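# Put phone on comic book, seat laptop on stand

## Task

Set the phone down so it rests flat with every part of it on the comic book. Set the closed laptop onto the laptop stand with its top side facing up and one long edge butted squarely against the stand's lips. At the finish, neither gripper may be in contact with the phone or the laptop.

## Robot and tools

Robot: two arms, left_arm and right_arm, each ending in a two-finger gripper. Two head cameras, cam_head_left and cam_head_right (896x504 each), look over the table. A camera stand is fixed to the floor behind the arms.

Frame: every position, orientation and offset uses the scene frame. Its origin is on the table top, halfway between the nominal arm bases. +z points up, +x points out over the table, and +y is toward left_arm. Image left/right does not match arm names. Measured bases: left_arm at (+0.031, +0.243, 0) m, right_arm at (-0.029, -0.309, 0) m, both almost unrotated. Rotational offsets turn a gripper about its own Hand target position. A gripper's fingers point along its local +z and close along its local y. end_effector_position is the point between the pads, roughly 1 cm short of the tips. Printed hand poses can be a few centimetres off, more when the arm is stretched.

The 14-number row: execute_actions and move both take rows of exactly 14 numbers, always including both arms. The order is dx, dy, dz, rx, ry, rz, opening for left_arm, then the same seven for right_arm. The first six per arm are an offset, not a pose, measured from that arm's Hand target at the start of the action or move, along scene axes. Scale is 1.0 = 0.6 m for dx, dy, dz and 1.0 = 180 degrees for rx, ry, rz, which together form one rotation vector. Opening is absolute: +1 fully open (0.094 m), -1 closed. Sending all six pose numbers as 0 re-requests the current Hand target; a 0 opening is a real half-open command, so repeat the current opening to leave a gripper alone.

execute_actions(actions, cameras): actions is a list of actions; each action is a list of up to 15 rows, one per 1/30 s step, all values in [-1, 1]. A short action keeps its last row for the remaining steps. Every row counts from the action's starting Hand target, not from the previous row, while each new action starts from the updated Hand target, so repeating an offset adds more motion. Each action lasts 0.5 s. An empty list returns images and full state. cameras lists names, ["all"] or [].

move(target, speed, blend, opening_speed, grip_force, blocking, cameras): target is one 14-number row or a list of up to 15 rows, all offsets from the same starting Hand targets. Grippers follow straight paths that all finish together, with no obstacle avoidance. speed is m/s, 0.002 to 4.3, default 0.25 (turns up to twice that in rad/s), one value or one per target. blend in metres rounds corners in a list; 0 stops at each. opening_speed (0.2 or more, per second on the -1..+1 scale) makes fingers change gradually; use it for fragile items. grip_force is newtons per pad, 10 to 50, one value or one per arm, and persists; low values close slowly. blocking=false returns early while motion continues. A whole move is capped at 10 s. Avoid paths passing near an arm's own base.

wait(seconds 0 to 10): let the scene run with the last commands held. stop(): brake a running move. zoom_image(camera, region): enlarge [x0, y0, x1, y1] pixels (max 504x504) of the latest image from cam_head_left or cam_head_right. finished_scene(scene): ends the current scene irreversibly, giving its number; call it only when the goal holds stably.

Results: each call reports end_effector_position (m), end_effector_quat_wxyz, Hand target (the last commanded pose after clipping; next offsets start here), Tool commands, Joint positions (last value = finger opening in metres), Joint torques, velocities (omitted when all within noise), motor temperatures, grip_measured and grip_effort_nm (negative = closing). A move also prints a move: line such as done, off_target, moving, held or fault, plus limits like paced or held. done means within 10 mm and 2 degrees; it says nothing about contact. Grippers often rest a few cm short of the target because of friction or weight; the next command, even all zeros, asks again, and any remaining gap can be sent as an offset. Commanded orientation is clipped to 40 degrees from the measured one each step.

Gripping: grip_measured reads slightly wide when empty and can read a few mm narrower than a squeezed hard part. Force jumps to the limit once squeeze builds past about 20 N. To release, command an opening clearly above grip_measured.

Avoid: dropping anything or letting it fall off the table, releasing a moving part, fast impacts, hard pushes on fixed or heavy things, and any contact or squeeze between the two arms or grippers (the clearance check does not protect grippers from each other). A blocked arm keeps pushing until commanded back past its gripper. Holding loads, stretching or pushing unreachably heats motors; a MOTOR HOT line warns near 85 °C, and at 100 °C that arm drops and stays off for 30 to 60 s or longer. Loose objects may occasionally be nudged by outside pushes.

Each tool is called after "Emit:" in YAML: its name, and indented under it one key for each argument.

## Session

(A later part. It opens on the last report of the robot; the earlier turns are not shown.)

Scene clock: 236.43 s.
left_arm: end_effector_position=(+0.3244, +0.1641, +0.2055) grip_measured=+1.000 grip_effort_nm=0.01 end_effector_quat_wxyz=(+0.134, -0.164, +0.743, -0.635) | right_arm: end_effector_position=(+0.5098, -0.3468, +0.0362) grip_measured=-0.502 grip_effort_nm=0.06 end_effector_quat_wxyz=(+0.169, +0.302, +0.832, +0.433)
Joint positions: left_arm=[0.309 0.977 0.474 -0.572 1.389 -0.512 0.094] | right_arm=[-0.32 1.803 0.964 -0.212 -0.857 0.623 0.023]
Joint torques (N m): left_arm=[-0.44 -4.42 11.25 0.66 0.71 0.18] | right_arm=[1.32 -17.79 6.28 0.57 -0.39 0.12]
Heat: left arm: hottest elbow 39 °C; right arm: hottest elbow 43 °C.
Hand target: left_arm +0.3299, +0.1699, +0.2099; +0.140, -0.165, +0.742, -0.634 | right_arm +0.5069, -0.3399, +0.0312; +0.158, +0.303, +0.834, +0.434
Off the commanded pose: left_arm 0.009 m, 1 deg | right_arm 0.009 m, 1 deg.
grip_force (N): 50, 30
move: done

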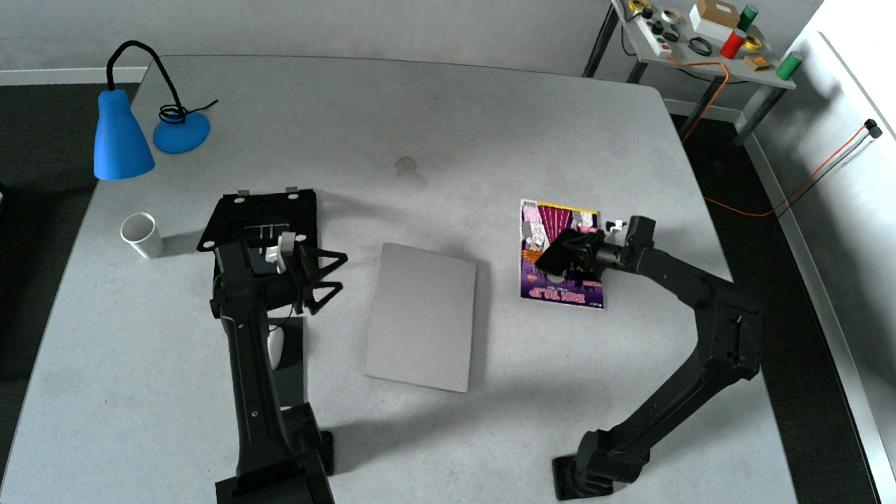

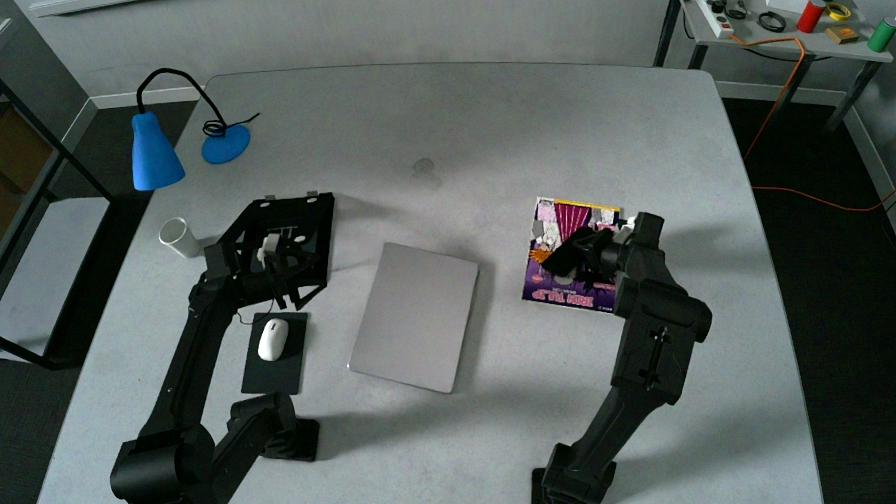

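Emit:
move:
  target: [0, 0, 0, 0, 0, 0, 1.0, -0.0322, -0.0383, -0.003, 0, 0, 0, -0.5]
  speed: 0.08
  cameras: ["cam_head_left"]

Emit:
zoom_image:
  camera: "cam_head_left"
  region: [490, 180, 650, 320]

Scene clock: 241.77 s.
left_arm: end_effector_position=(+0.3244, +0.1641, +0.2055) grip_measured=+1.000 grip_effort_nm=0.01 end_effector_quat_wxyz=(+0.134, -0.164, +0.743, -0.635) | right_arm: end_effector_position=(+0.4925, -0.3598, +0.0290) grip_measured=-0.501 grip_effort_nm=0.06 end_effector_quat_wxyz=(+0.159, +0.301, +0.835, +0.433)
Joint positions: left_arm=[0.309 0.977 0.474 -0.572 1.389 -0.512 0.094] | right_arm=[-0.36 1.803 0.95 -0.269 -0.881 0.551 0.023]
Joint torques (N m): left_arm=[-0.73 -4.19 11.08 0.54 0.67 0.2] | right_arm=[-0.15 -18.55 5.75 0.47 -0.56 0]
Heat: left arm: hottest elbow 39 °C; right arm: hottest elbow 42 °C.
Hand target: left_arm +0.3299, +0.1699, +0.2099; +0.140, -0.165, +0.742, -0.634 | right_arm +0.4876, -0.3629, +0.0294; +0.158, +0.303, +0.834, +0.434
Off the commanded pose: left_arm 0.009 m, 1 deg | right_arm 0.006 m, 0 deg.
grip_force (N): 50, 30
move: done
Images, in order (width x height): cam_head_left 896x504.

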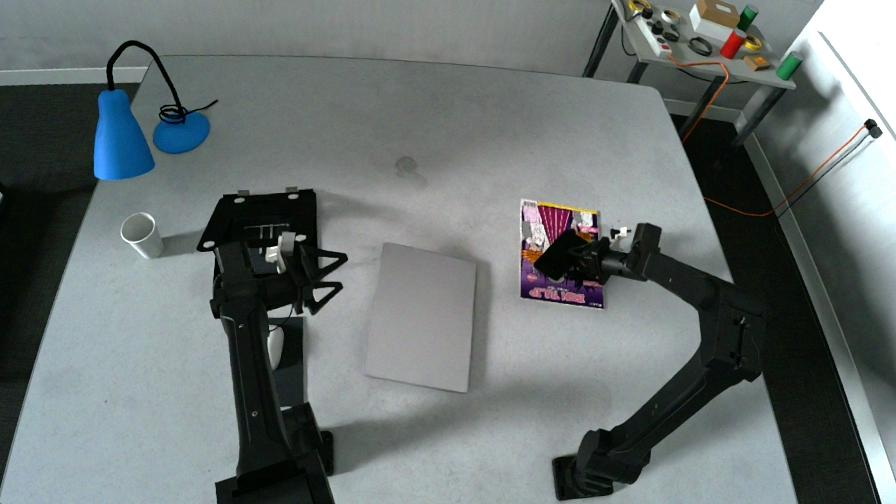

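Scaled by 3.150.

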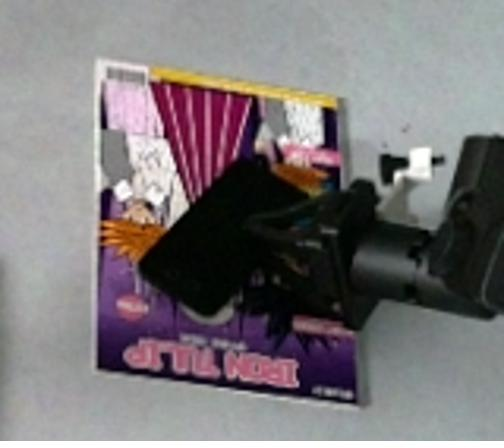

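Emit:
move:
  target: [0, 0, 0, 0, 0, 0, 1.0, -0.0429, -0.0511, 0.0, 0, 0, 0, -0.5]
  speed: 0.1
  cameras: ["cam_head_left"]

Emit:
zoom_image:
  camera: "cam_head_left"
  region: [490, 180, 650, 320]

Scene clock: 246.03 s.
left_arm: end_effector_position=(+0.3244, +0.1641, +0.2055) grip_measured=+1.000 grip_effort_nm=0.01 end_effector_quat_wxyz=(+0.134, -0.164, +0.743, -0.635) | right_arm: end_effector_position=(+0.4679, -0.3918, +0.0273) grip_measured=-0.501 grip_effort_nm=0.06 end_effector_quat_wxyz=(+0.159, +0.300, +0.834, +0.434)
Joint positions: left_arm=[0.309 0.977 0.474 -0.572 1.389 -0.512 0.094] | right_arm=[-0.447 1.795 0.941 -0.369 -0.917 0.423 0.023]
Joint torques (N m): left_arm=[-1.14 -4.07 11.03 0.8 0.64 0.21] | right_arm=[-0.15 -18.78 5.39 0.25 -0.49 0.05]
Heat: left arm: hottest elbow 39 °C; right arm: hottest elbow 42 °C.
Hand target: left_arm +0.3299, +0.1699, +0.2099; +0.140, -0.165, +0.742, -0.634 | right_arm +0.4620, -0.3936, +0.0295; +0.158, +0.303, +0.834, +0.434
Off the commanded pose: left_arm 0.009 m, 1 deg | right_arm 0.007 m, 0 deg.
grip_force (N): 50, 30
move: done
Images, in order (width x height): cam_head_left 896x504.

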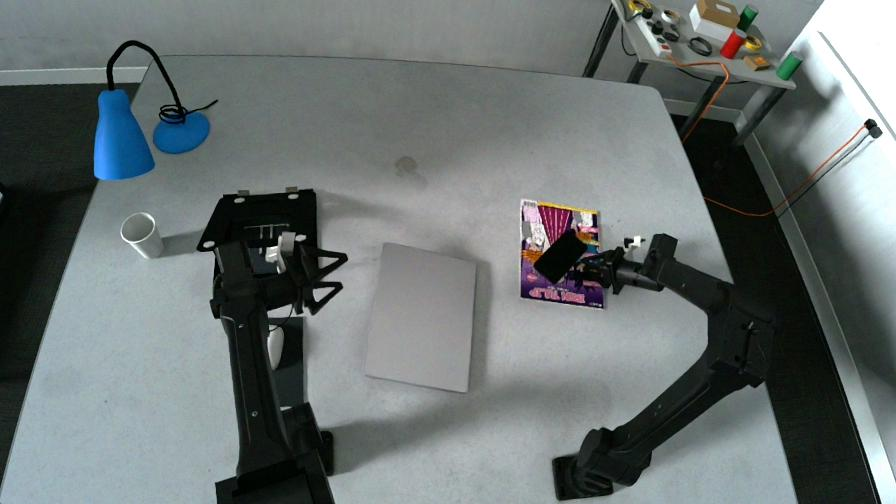

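Scaled by 3.150.

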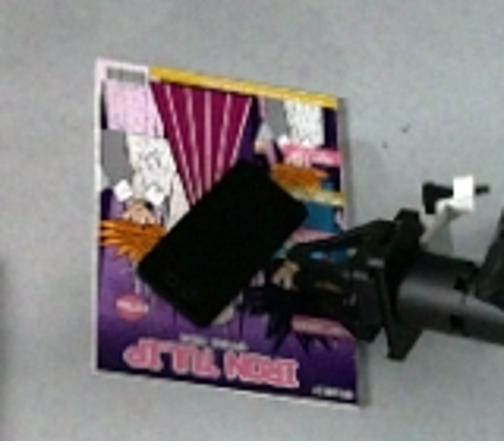

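Emit:
move:
  target:
    - [0, 0, 0, 0, 0, 0, 1.0, -0.0643, -0.0767, 0.0167, 0, 0, 0, -0.5]
    - [0, 0, 0, 0, 0, 0, 1.0, -0.1477, -0.16, 0.2167, 0, 0, 0, -0.5]
  speed: 0.2
  blend: [0.03, 0]
  cameras: ["all"]

Emit:
zoom_image:
  camera: "cam_head_left"
  region: [350, 235, 490, 400]

Emit:
zoom_image:
  camera: "cam_head_right"
  region: [340, 235, 480, 400]

Emit:
zoom_image:
  camera: "cam_head_left"
  region: [490, 180, 650, 320]

Scene clock: 256.00 s.
left_arm: end_effector_position=(+0.3244, +0.1641, +0.2055) grip_measured=+1.000 grip_effort_nm=0.01 end_effector_quat_wxyz=(+0.134, -0.164, +0.743, -0.635) | right_arm: end_effector_position=(+0.3620, -0.4738, +0.1452) grip_measured=-0.501 grip_effort_nm=0.06 end_effector_quat_wxyz=(+0.140, +0.310, +0.831, +0.441)
Joint positions: left_arm=[0.309 0.977 0.474 -0.572 1.389 -0.512 0.094] | right_arm=[-0.745 1.565 1.041 -1.154 -0.958 -0.081 0.023]
Joint torques (N m): left_arm=[-0.32 -5.19 11.28 0.4 0.63 0.2] | right_arm=[-0.21 -14.39 11.08 -0.38 -0.48 0]
Heat: left arm: hottest elbow 39 °C; right arm: hottest elbow 42 °C.
Hand target: left_arm +0.3299, +0.1699, +0.2099; +0.140, -0.165, +0.742, -0.634 | right_arm +0.3733, -0.4896, +0.1595; +0.158, +0.303, +0.834, +0.434
Off the commanded pose: left_arm 0.009 m, 1 deg | right_arm 0.024 m, 2 deg.
grip_force (N): 50, 30
move: off_target (right_arm)

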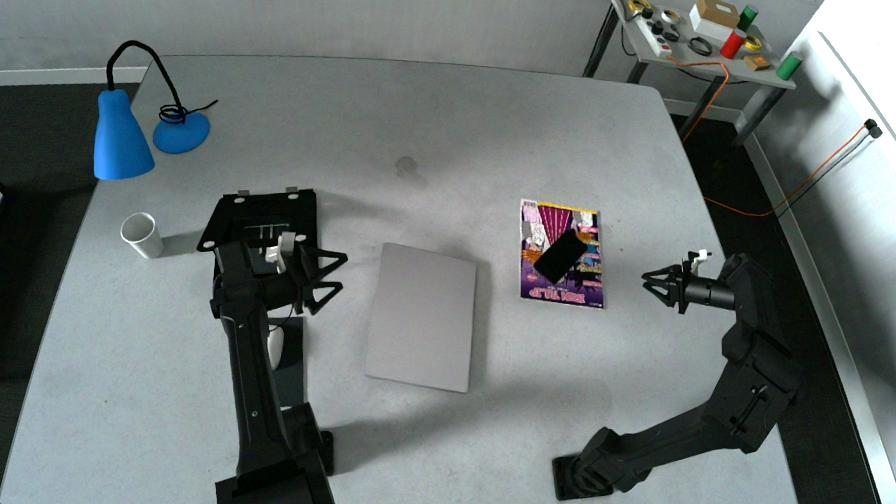

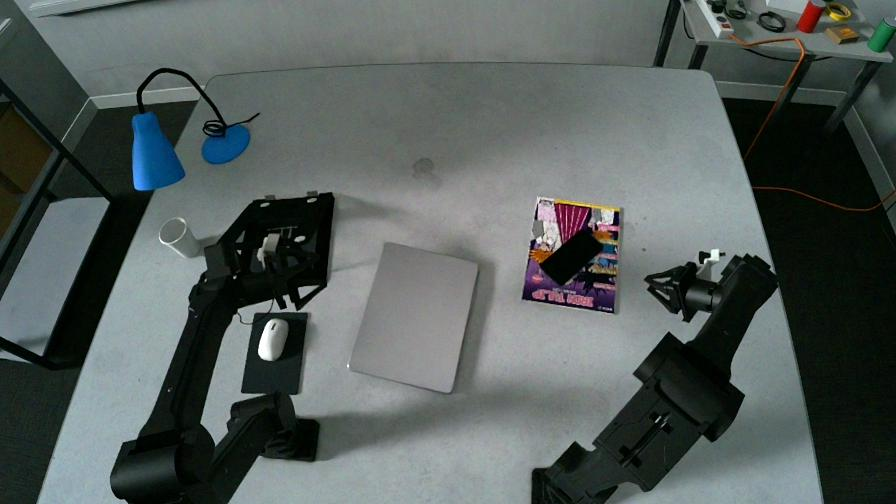

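Scaled by 3.055.

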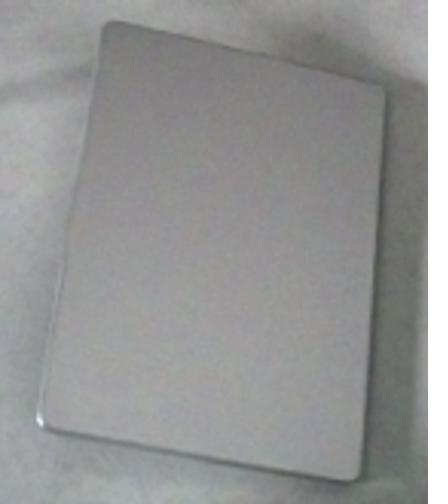

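Scaled by 3.055.

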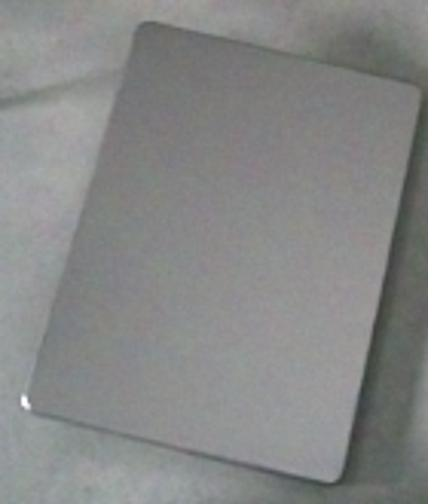

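Scaled by 3.150.

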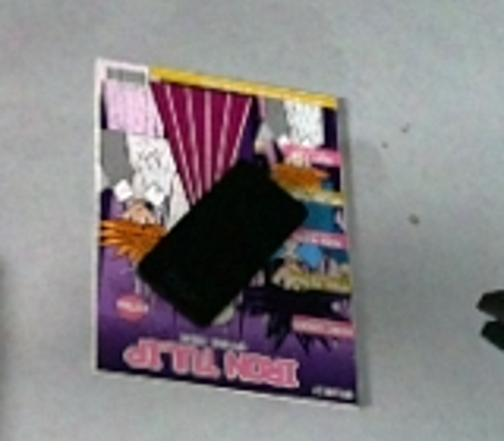

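Emit:
move:
  target: [-0.0457, 0.0168, -0.1758, 0, 0, -0.0556, 1.0, 0, 0, 0, 0, 0, 0, 1.0]
  speed: 0.2
  cameras: ["all"]

Emit:
zoom_image:
  camera: "cam_head_left"
  region: [240, 240, 420, 400]

Emit:
zoom_image:
  camera: "cam_head_right"
  region: [230, 240, 410, 400]

Scene clock: 319.00 s.
left_arm: end_effector_position=(+0.2907, +0.1724, +0.1018) grip_measured=+1.000 grip_effort_nm=0.01 end_effector_quat_wxyz=(+0.076, -0.104, +0.753, -0.646) | right_arm: end_effector_position=(+0.3620, -0.4738, +0.1452) grip_measured=+0.999 grip_effort_nm=0.07 end_effector_quat_wxyz=(+0.140, +0.310, +0.831, +0.441)
Joint positions: left_arm=[0.391 1.587 0.551 -1.345 1.345 0.803 0.094] | right_arm=[-0.745 1.565 1.041 -1.154 -0.958 -0.082 0.094]
Joint torques (N m): left_arm=[-0.56 -7.77 7.5 -1.17 0.32 0.09] | right_arm=[-0.15 -14.68 11.14 -0.38 -0.5 0.02]
Heat: left arm: hottest elbow 39 °C; right arm: hottest elbow 48 °C.
Hand target: left_arm +0.3025, +0.1800, +0.1045; +0.085, -0.100, +0.754, -0.644 | right_arm +0.3733, -0.4896, +0.1595; +0.158, +0.303, +0.834, +0.434
Off the commanded pose: left_arm 0.014 m, 1 deg | right_arm 0.024 m, 2 deg.
grip_force (N): 50, 30
move: off_target (left_arm, right_arm)

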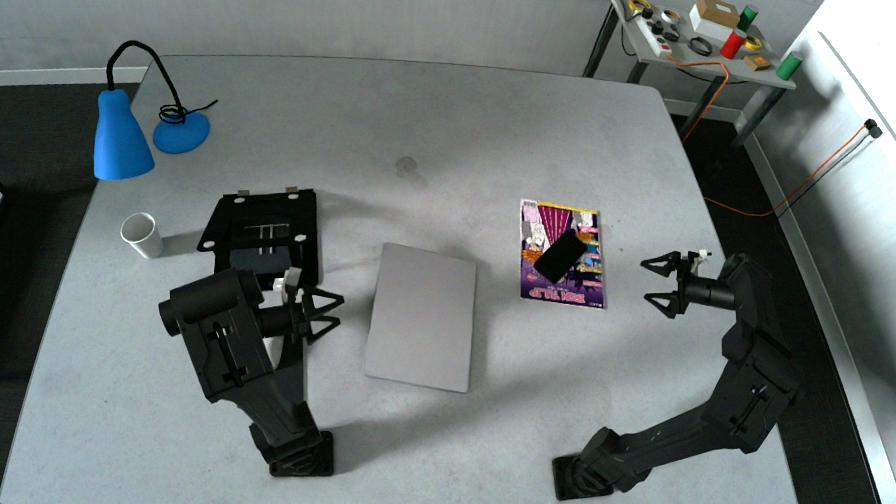

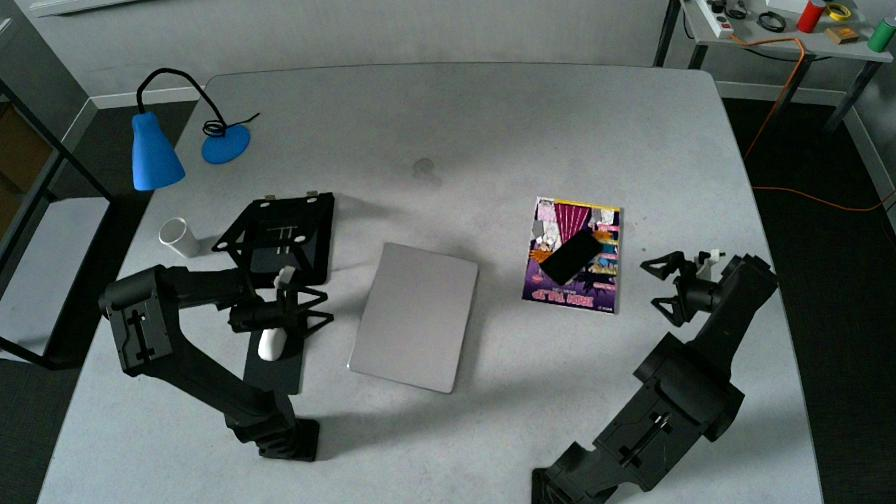

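Scaled by 2.800.

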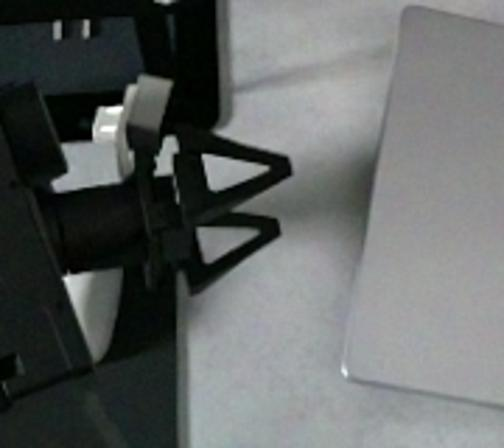

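Scaled by 2.800.

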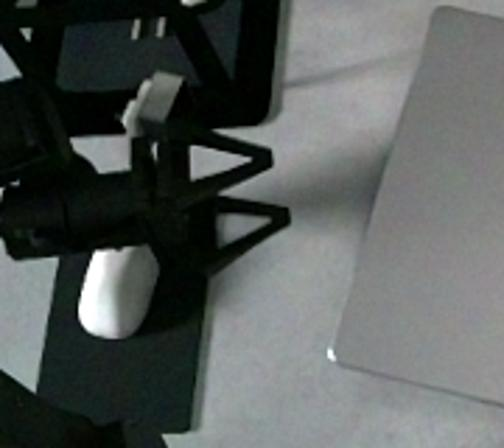

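Emit:
move:
  target: [-0.0242, 0, -0.0658, 0, 0, 0, 1.0, 0, 0, 0, 0, 0, 0, 1.0]
  speed: 0.1
  cameras: ["all"]

Emit:
zoom_image:
  camera: "cam_head_left"
  region: [290, 270, 410, 390]

Emit:
zoom_image:
  camera: "cam_head_right"
  region: [280, 270, 400, 390]

Scene clock: 332.17 s.
left_arm: end_effector_position=(+0.2894, +0.1771, +0.0683) grip_measured=+1.000 grip_effort_nm=0.01 end_effector_quat_wxyz=(+0.081, -0.096, +0.754, -0.644) | right_arm: end_effector_position=(+0.3620, -0.4738, +0.1452) grip_measured=+0.999 grip_effort_nm=0.07 end_effector_quat_wxyz=(+0.140, +0.310, +0.831, +0.441)
Joint positions: left_arm=[0.41 1.72 0.551 -1.268 1.327 0.879 0.094] | right_arm=[-0.745 1.565 1.041 -1.154 -0.958 -0.082 0.094]
Joint torques (N m): left_arm=[0.03 -8.76 2.47 -0.43 0.3 0.16] | right_arm=[-0.21 -14.68 11.11 -0.38 -0.49 0.02]
Heat: left arm: hottest elbow 39 °C; right arm: hottest elbow 49 °C.
Hand target: left_arm +0.2880, +0.1800, +0.0651; +0.085, -0.100, +0.754, -0.644 | right_arm +0.3733, -0.4896, +0.1595; +0.158, +0.303, +0.834, +0.434
Off the commanded pose: left_arm 0.005 m, 1 deg | right_arm 0.024 m, 2 deg.
grip_force (N): 50, 30
move: off_target (right_arm)

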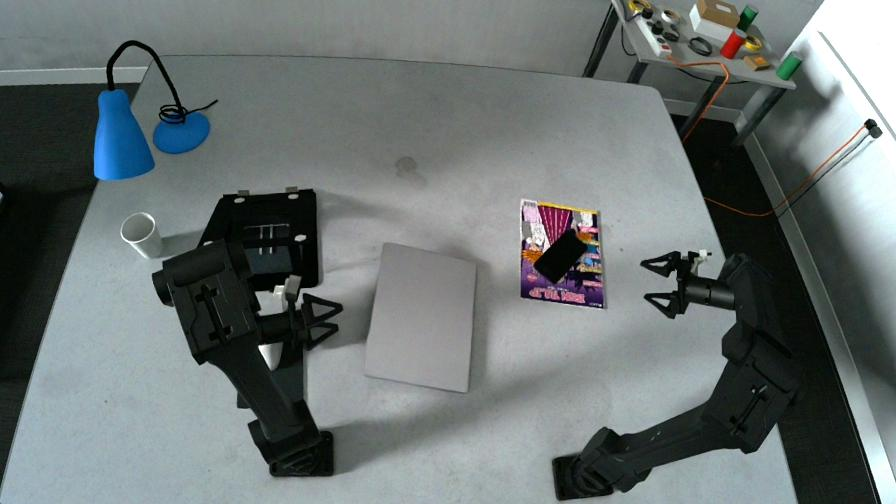

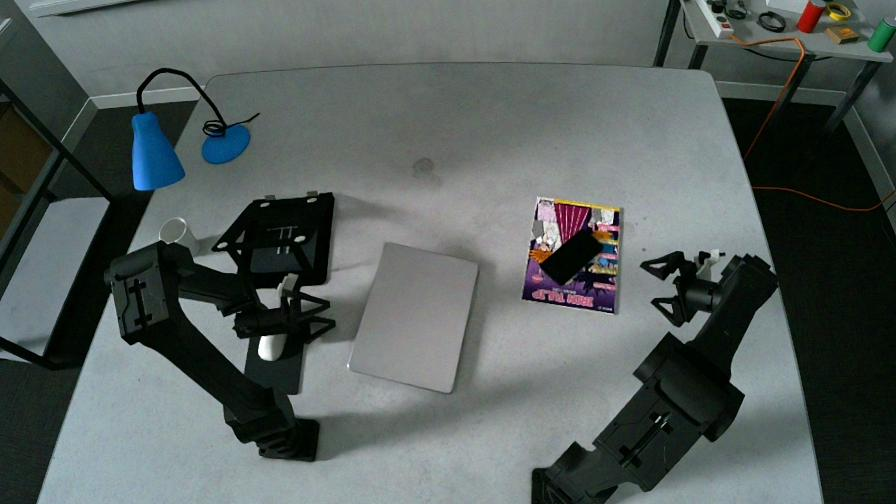

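Scaled by 4.200.

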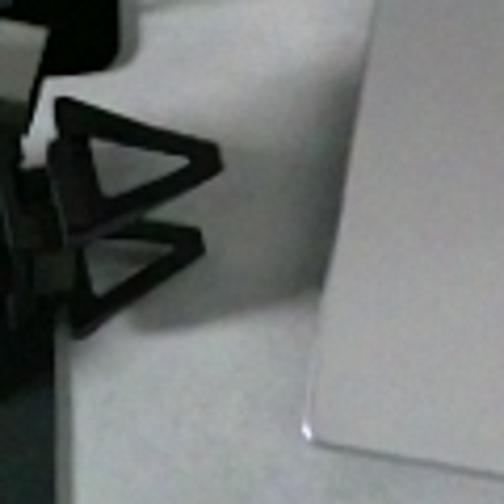

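Scaled by 4.200.

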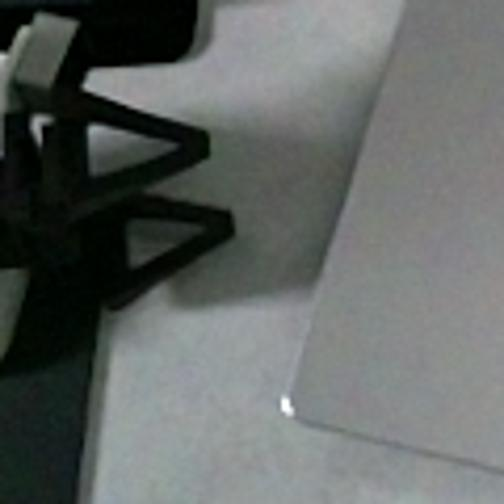

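Emit:
move:
  target: [-0.0257, -0.0083, -0.0085, 0, 0, 0, 1.0, 0, 0, 0, 0, 0, 0, 1.0]
  speed: 0.1
  cameras: ["all"]

Scene clock: 354.43 s.
left_arm: end_effector_position=(+0.2818, +0.1748, +0.0648) grip_measured=+1.000 grip_effort_nm=0.01 end_effector_quat_wxyz=(+0.087, -0.088, +0.757, -0.642) | right_arm: end_effector_position=(+0.3620, -0.4738, +0.1452) grip_measured=+0.999 grip_effort_nm=0.07 end_effector_quat_wxyz=(+0.140, +0.310, +0.831, +0.441)
Joint positions: left_arm=[0.415 1.719 0.529 -1.248 1.32 0.903 0.094] | right_arm=[-0.745 1.565 1.041 -1.154 -0.958 -0.082 0.094]
Joint torques (N m): left_arm=[0.44 -8.53 0.59 -0.51 0.31 0.16] | right_arm=[-0.21 -14.68 11.11 -0.38 -0.5 0.03]
Motor temperatures (°C): left_arm=[22 26 37 24 27 24 27] | right_arm=[26 36 50 25 24 23 25]
Heat: left arm: hottest elbow 37 °C; right arm: hottest elbow 50 °C.
Hand target: left_arm +0.2726, +0.1750, +0.0600; +0.085, -0.100, +0.754, -0.644 | right_arm +0.3733, -0.4896, +0.1595; +0.158, +0.303, +0.834, +0.434
Off the commanded pose: left_arm 0.010 m, 1 deg | right_arm 0.024 m, 2 deg.
grip_force (N): 50, 30
move: off_target (right_arm)

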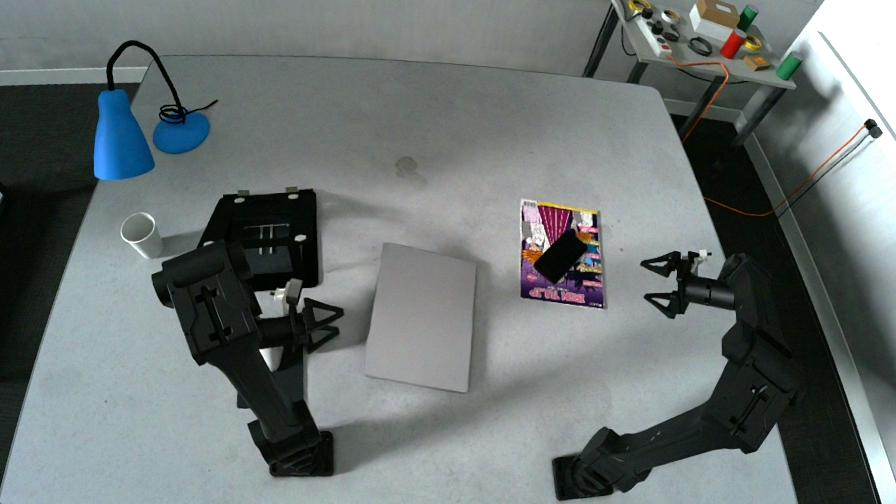

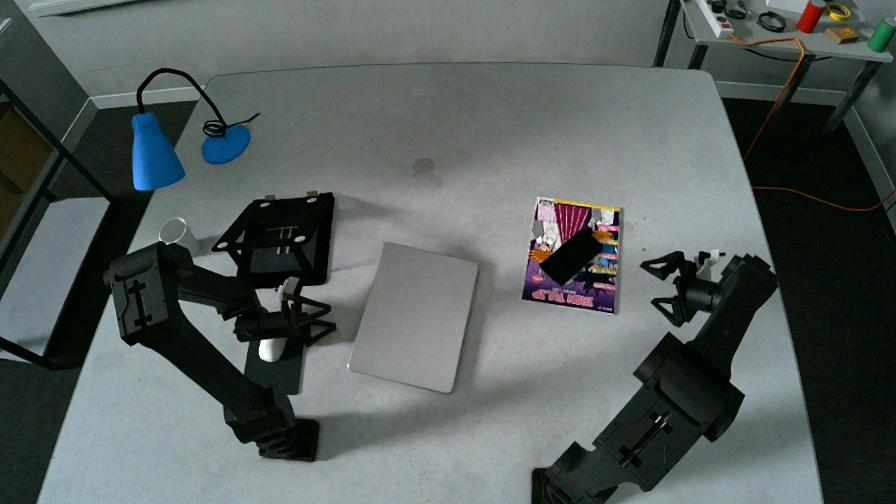

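Emit:
move:
  target: [0.012, -0.0805, -0.004, 0, 0, 0, 1.0, 0, 0, 0, 0, 0, 0, 1.0]
  speed: 0.1
  cameras: ["all"]

Emit:
zoom_image:
  camera: "cam_head_left"
  region: [290, 270, 410, 390]

Emit:
zoom_image:
  camera: "cam_head_right"
  region: [280, 270, 400, 390]

Scene clock: 361.73 s.
left_arm: end_effector_position=(+0.2873, +0.1328, +0.0599) grip_measured=+1.000 grip_effort_nm=0.02 end_effector_quat_wxyz=(+0.090, -0.099, +0.751, -0.647) | right_arm: end_effector_position=(+0.3620, -0.4738, +0.1452) grip_measured=+0.999 grip_effort_nm=0.07 end_effector_quat_wxyz=(+0.140, +0.310, +0.831, +0.441)
Joint positions: left_arm=[0.233 1.515 0.336 -0.341 1.423 -0.044 0.094] | right_arm=[-0.745 1.565 1.041 -1.154 -0.958 -0.082 0.094]
Joint torques (N m): left_arm=[-2.9 -8.53 2.73 0.64 0.24 -0.01] | right_arm=[-0.21 -14.74 11.11 -0.36 -0.5 0.02]
Heat: left arm: hottest elbow 37 °C; right arm: hottest elbow 50 °C.
Hand target: left_arm +0.2799, +0.1268, +0.0576; +0.085, -0.099, +0.754, -0.644 | right_arm +0.3733, -0.4896, +0.1595; +0.158, +0.303, +0.834, +0.434
Off the commanded pose: left_arm 0.010 m, 1 deg | right_arm 0.024 m, 2 deg.
grip_force (N): 50, 30
move: off_target (right_arm)

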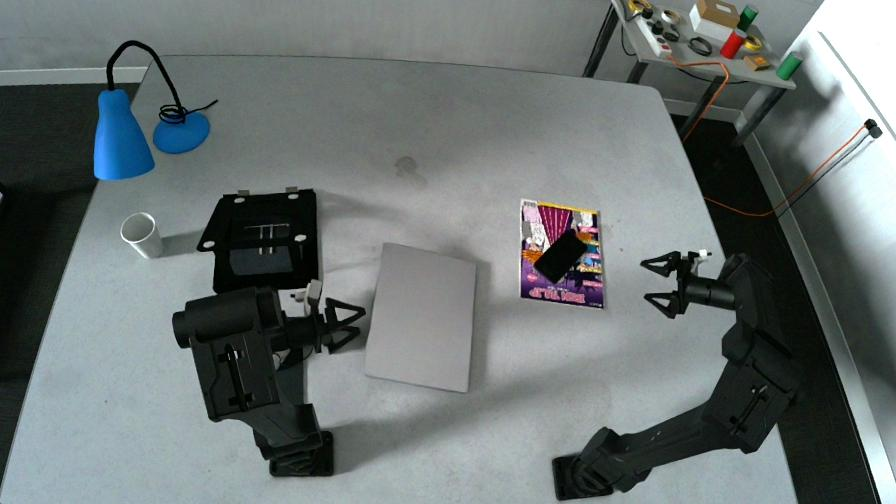

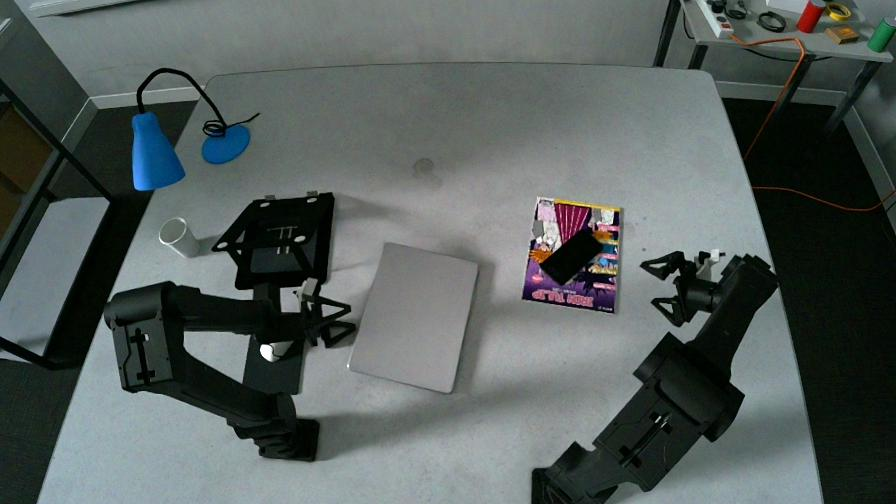

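Scaled by 4.200.

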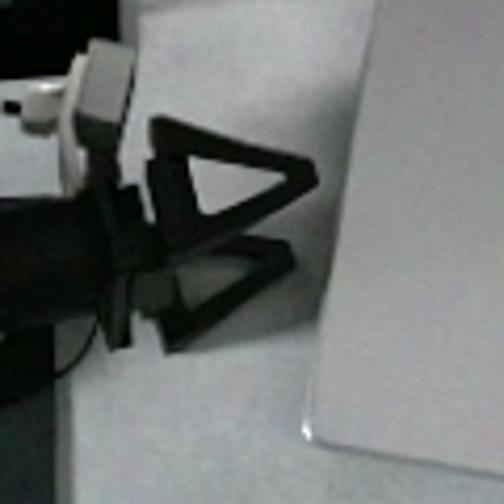

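Scaled by 4.200.

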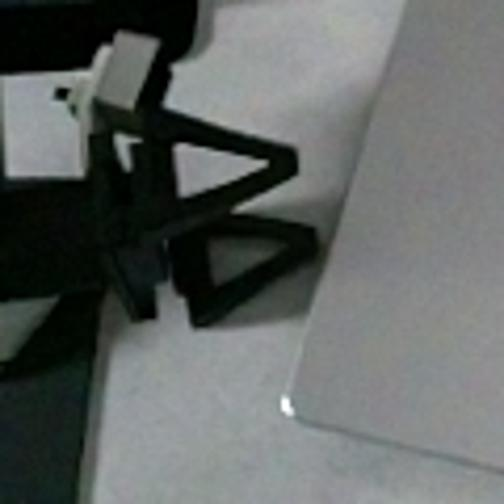

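Emit:
move:
  target: [0.0145, -0.075, 0.003, 0, 0, 0, 1.0, 0, 0, 0, 0, 0, 0, 1.0]
  speed: 0.08
  cameras: ["all"]

Emit:
zoom_image:
  camera: "cam_head_left"
  region: [310, 260, 430, 380]

Emit:
zoom_image:
  camera: "cam_head_right"
  region: [300, 260, 420, 380]

Scene clock: 375.50 s.
left_arm: end_effector_position=(+0.2936, +0.0858, +0.0616) grip_measured=+1.000 grip_effort_nm=0.02 end_effector_quat_wxyz=(+0.091, -0.100, +0.754, -0.643) | right_arm: end_effector_position=(+0.3620, -0.4738, +0.1452) grip_measured=+0.999 grip_effort_nm=0.07 end_effector_quat_wxyz=(+0.140, +0.310, +0.831, +0.441)
Joint positions: left_arm=[0.013 1.582 0.175 0.798 1.292 -0.97 0.094] | right_arm=[-0.745 1.565 1.041 -1.154 -0.958 -0.082 0.094]
Joint torques (N m): left_arm=[-1.96 -7 2.13 1.85 0.22 0.01] | right_arm=[-0.15 -14.74 11.11 -0.38 -0.5 0.03]
Heat: left arm: hottest elbow 36 °C; right arm: hottest elbow 50 °C.
Hand target: left_arm +0.2884, +0.0817, +0.0593; +0.085, -0.100, +0.754, -0.644 | right_arm +0.3733, -0.4896, +0.1595; +0.158, +0.303, +0.834, +0.434
Off the commanded pose: left_arm 0.007 m, 1 deg | right_arm 0.024 m, 2 deg.
grip_force (N): 50, 30
move: off_target (right_arm)

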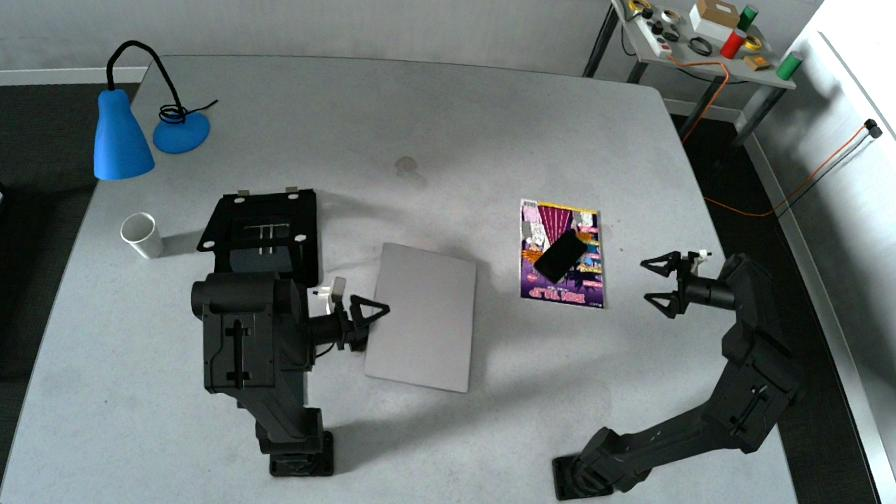

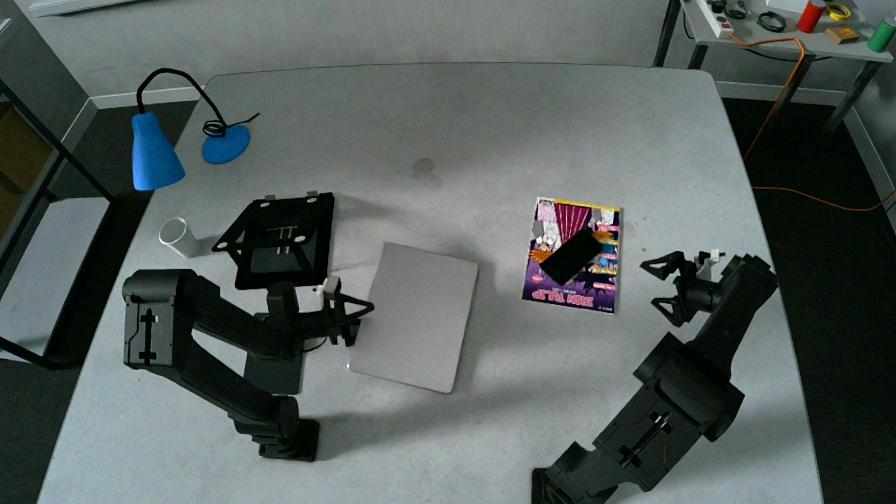

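Scaled by 4.200.

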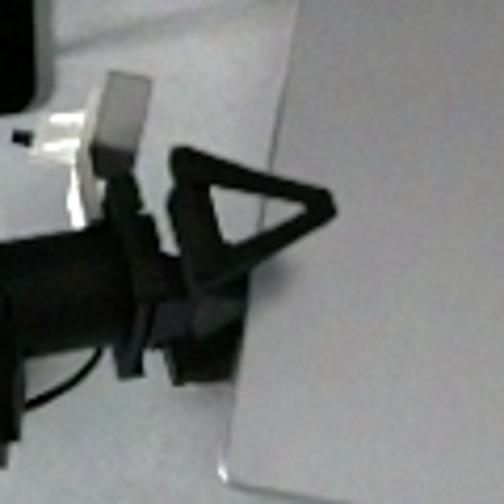

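Scaled by 4.200.

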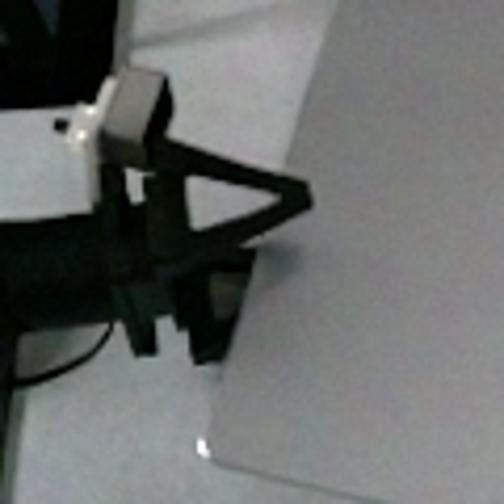

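Emit:
move:
  target: [0, 0, 0, 0, 0, 0, -0.75, 0, 0, 0, 0, 0, 0, 1.0]
  opening_speed: 0.45
  grip_force: [50, 30]
  cameras: ["all"]

Emit:
zoom_image:
  camera: "cam_head_left"
  region: [310, 220, 490, 400]

Scene clock: 390.47 s.
left_arm: end_effector_position=(+0.2920, +0.0864, +0.0538) grip_measured=-0.619 grip_effort_nm=-1.00 end_effector_quat_wxyz=(+0.099, -0.099, +0.761, -0.634) | right_arm: end_effector_position=(+0.3620, -0.4738, +0.1452) grip_measured=+0.999 grip_effort_nm=0.07 end_effector_quat_wxyz=(+0.140, +0.310, +0.831, +0.441)
Joint positions: left_arm=[0.011 1.601 0.169 0.796 1.27 -0.93 0.018] | right_arm=[-0.745 1.565 1.041 -1.154 -0.958 -0.082 0.094]
Joint torques (N m): left_arm=[-2.49 -8.94 2.67 1.69 1.15 -0.34] | right_arm=[-0.15 -14.74 11.12 -0.36 -0.49 0.03]
Heat: left arm: hottest elbow 35 °C; right arm: hottest elbow 50 °C.
Hand target: left_arm +0.2884, +0.0820, +0.0595; +0.084, -0.099, +0.755, -0.643 | right_arm +0.3733, -0.4896, +0.1595; +0.158, +0.303, +0.834, +0.434
Off the commanded pose: left_arm 0.008 m, 2 deg | right_arm 0.024 m, 2 deg.
grip_force (N): 50, 30
move: off_target (right_arm)

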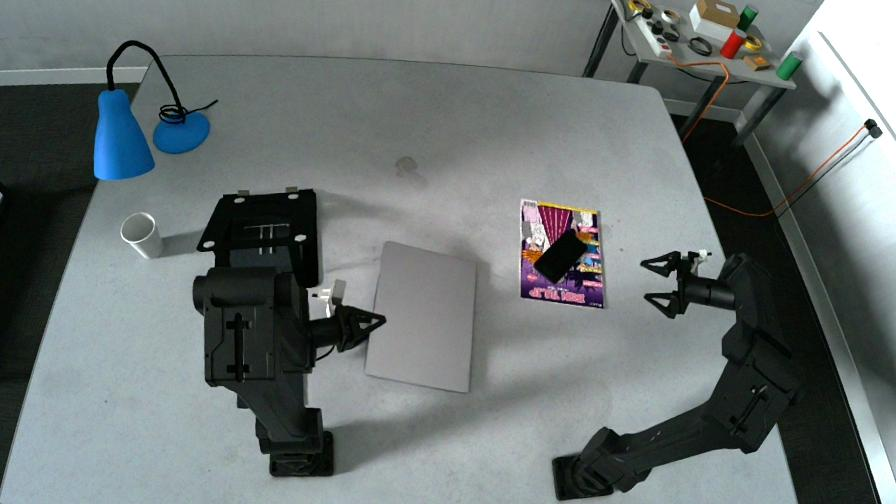

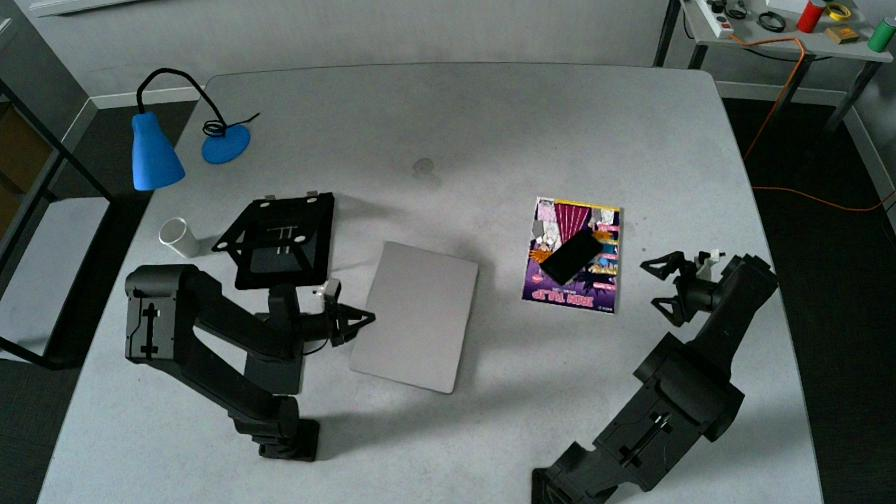

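Scaled by 2.800.

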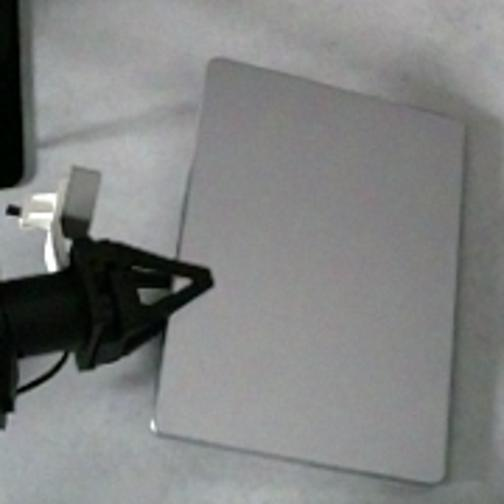

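Emit:
move:
  target:
    - [-0.0058, -0.0338, 0.107, 0.0822, -0.0140, 0, -0.75, 0, 0, 0, 0, 0, 0, 1.0]
    - [-0.015, -0.0875, 0.2022, 0.1643, -0.0280, 0, -0.75, 0, 0, 0, 0, 0, 0, 1.0]
  speed: 0.2
  blend: [0.03, 0]
  cameras: ["all"]

Scene clock: 448.27 s.
left_arm: end_effector_position=(+0.2605, +0.0439, +0.1397) grip_measured=-0.630 grip_effort_nm=-1.01 end_effector_quat_wxyz=(+0.130, -0.044, +0.899, -0.417) | right_arm: end_effector_position=(+0.3620, -0.4738, +0.1452) grip_measured=+0.999 grip_effort_nm=0.07 end_effector_quat_wxyz=(+0.140, +0.310, +0.831, +0.441)
Joint positions: left_arm=[-0.394 0.749 0.391 -0.517 0.633 -0.7 0.017] | right_arm=[-0.745 1.565 1.041 -1.154 -0.958 -0.082 0.094]
Joint torques (N m): left_arm=[-2.67 -2.02 19.03 0.55 0.44 -0.4] | right_arm=[-0.21 -14.74 11.11 -0.35 -0.49 0.02]
Heat: left arm: hottest elbow 35 °C; right arm: hottest elbow 51 °C.
Hand target: left_arm +0.2794, +0.0296, +0.1808; +0.139, -0.046, +0.889, -0.433 | right_arm +0.3733, -0.4896, +0.1595; +0.158, +0.303, +0.834, +0.434
Off the commanded pose: left_arm 0.047 m, 2 deg | right_arm 0.024 m, 2 deg.
grip_force (N): 50, 30
move: off_target (left_arm, right_arm)

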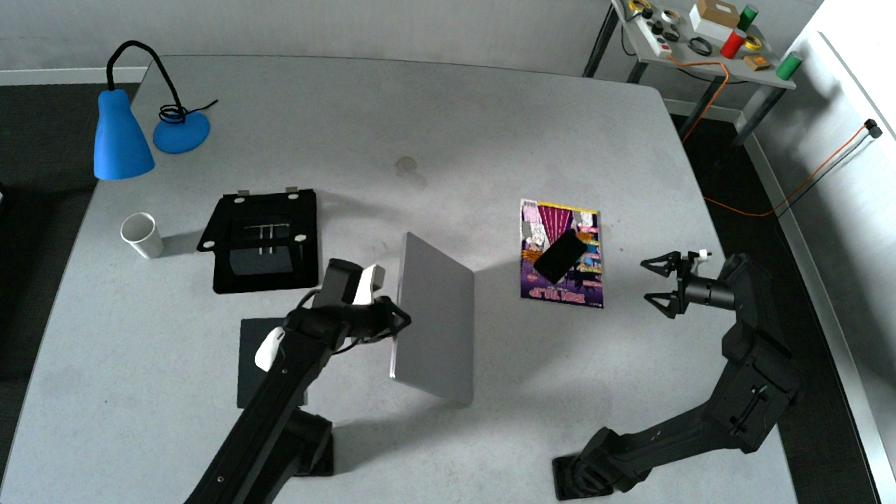

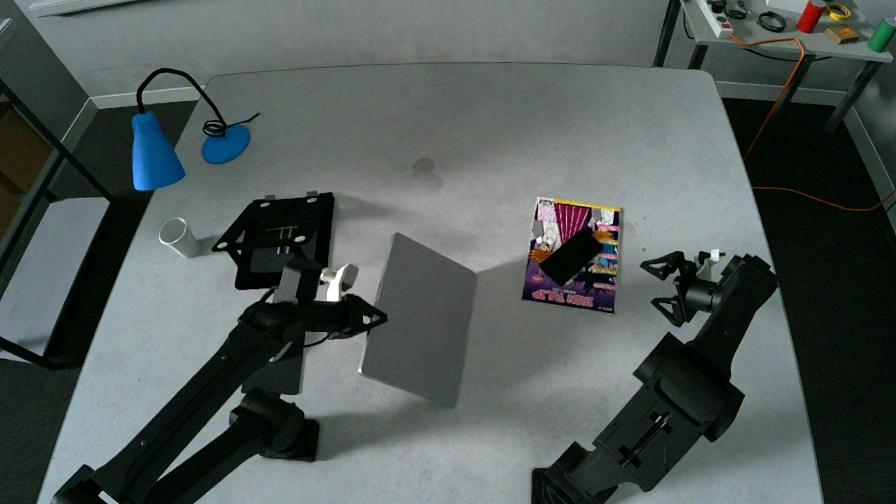

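Emit:
move:
  target:
    - [-0.0103, -0.1137, 0.0995, 0.1096, -0.0187, 0, -0.75, 0, 0, 0, 0, 0, 0, 1.0]
    - [-0.0345, -0.256, 0.1985, 0.2465, -0.042, 0, -0.75, 0, 0, 0, 0, 0, 0, 1.0]
  speed: 0.2
  blend: [0.03, 0]
  cameras: ["all"]

Scene clock: 470.10 s.
left_arm: end_effector_position=(+0.2423, -0.0862, +0.2172) grip_measured=-0.634 grip_effort_nm=-1.01 end_effector_quat_wxyz=(+0.152, +0.052, +0.987, +0.008) | right_arm: end_effector_position=(+0.3620, -0.4738, +0.1452) grip_measured=+0.999 grip_effort_nm=0.07 end_effector_quat_wxyz=(+0.140, +0.310, +0.831, +0.441)
Joint positions: left_arm=[-1.148 1.279 1.131 -1.287 -0.274 -0.994 0.017] | right_arm=[-0.745 1.565 1.041 -1.154 -0.958 -0.082 0.094]
Joint torques (N m): left_arm=[-2.26 -13.98 24.09 0.28 -0.96 -0.1] | right_arm=[-0.15 -14.74 11.12 -0.38 -0.49 0.03]
Heat: left arm: hottest elbow 41 °C; right arm: hottest elbow 51 °C.
Hand target: left_arm +0.2587, -0.1241, +0.2999; +0.203, +0.038, +0.976, -0.067 | right_arm +0.3733, -0.4896, +0.1595; +0.158, +0.303, +0.834, +0.434
Off the commanded pose: left_arm 0.092 m, 11 deg | right_arm 0.024 m, 2 deg.
grip_force (N): 50, 30
move: off_target (left_arm, right_arm)

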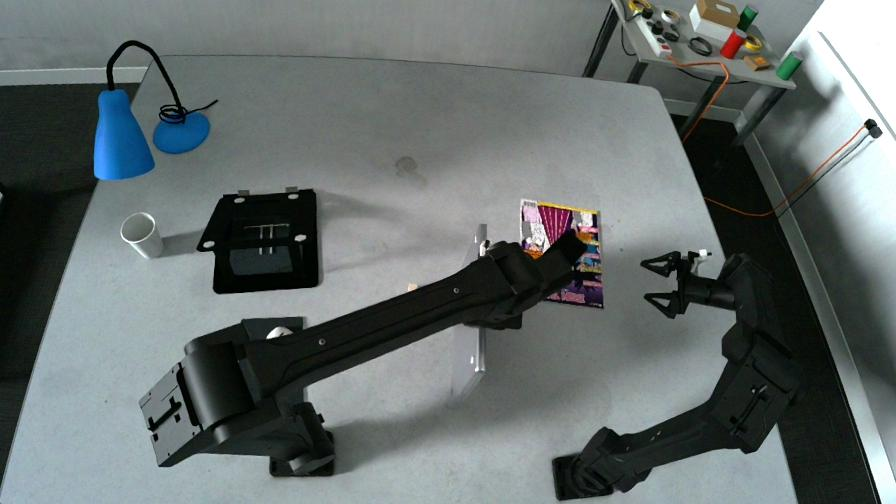

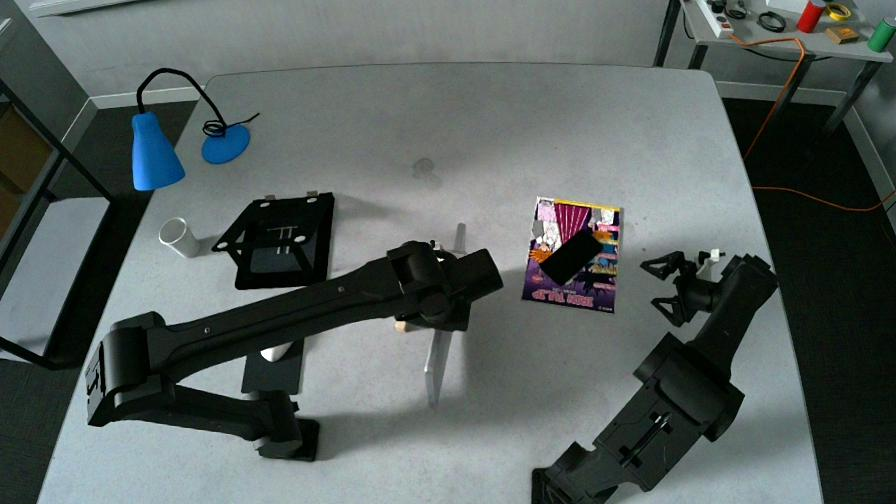

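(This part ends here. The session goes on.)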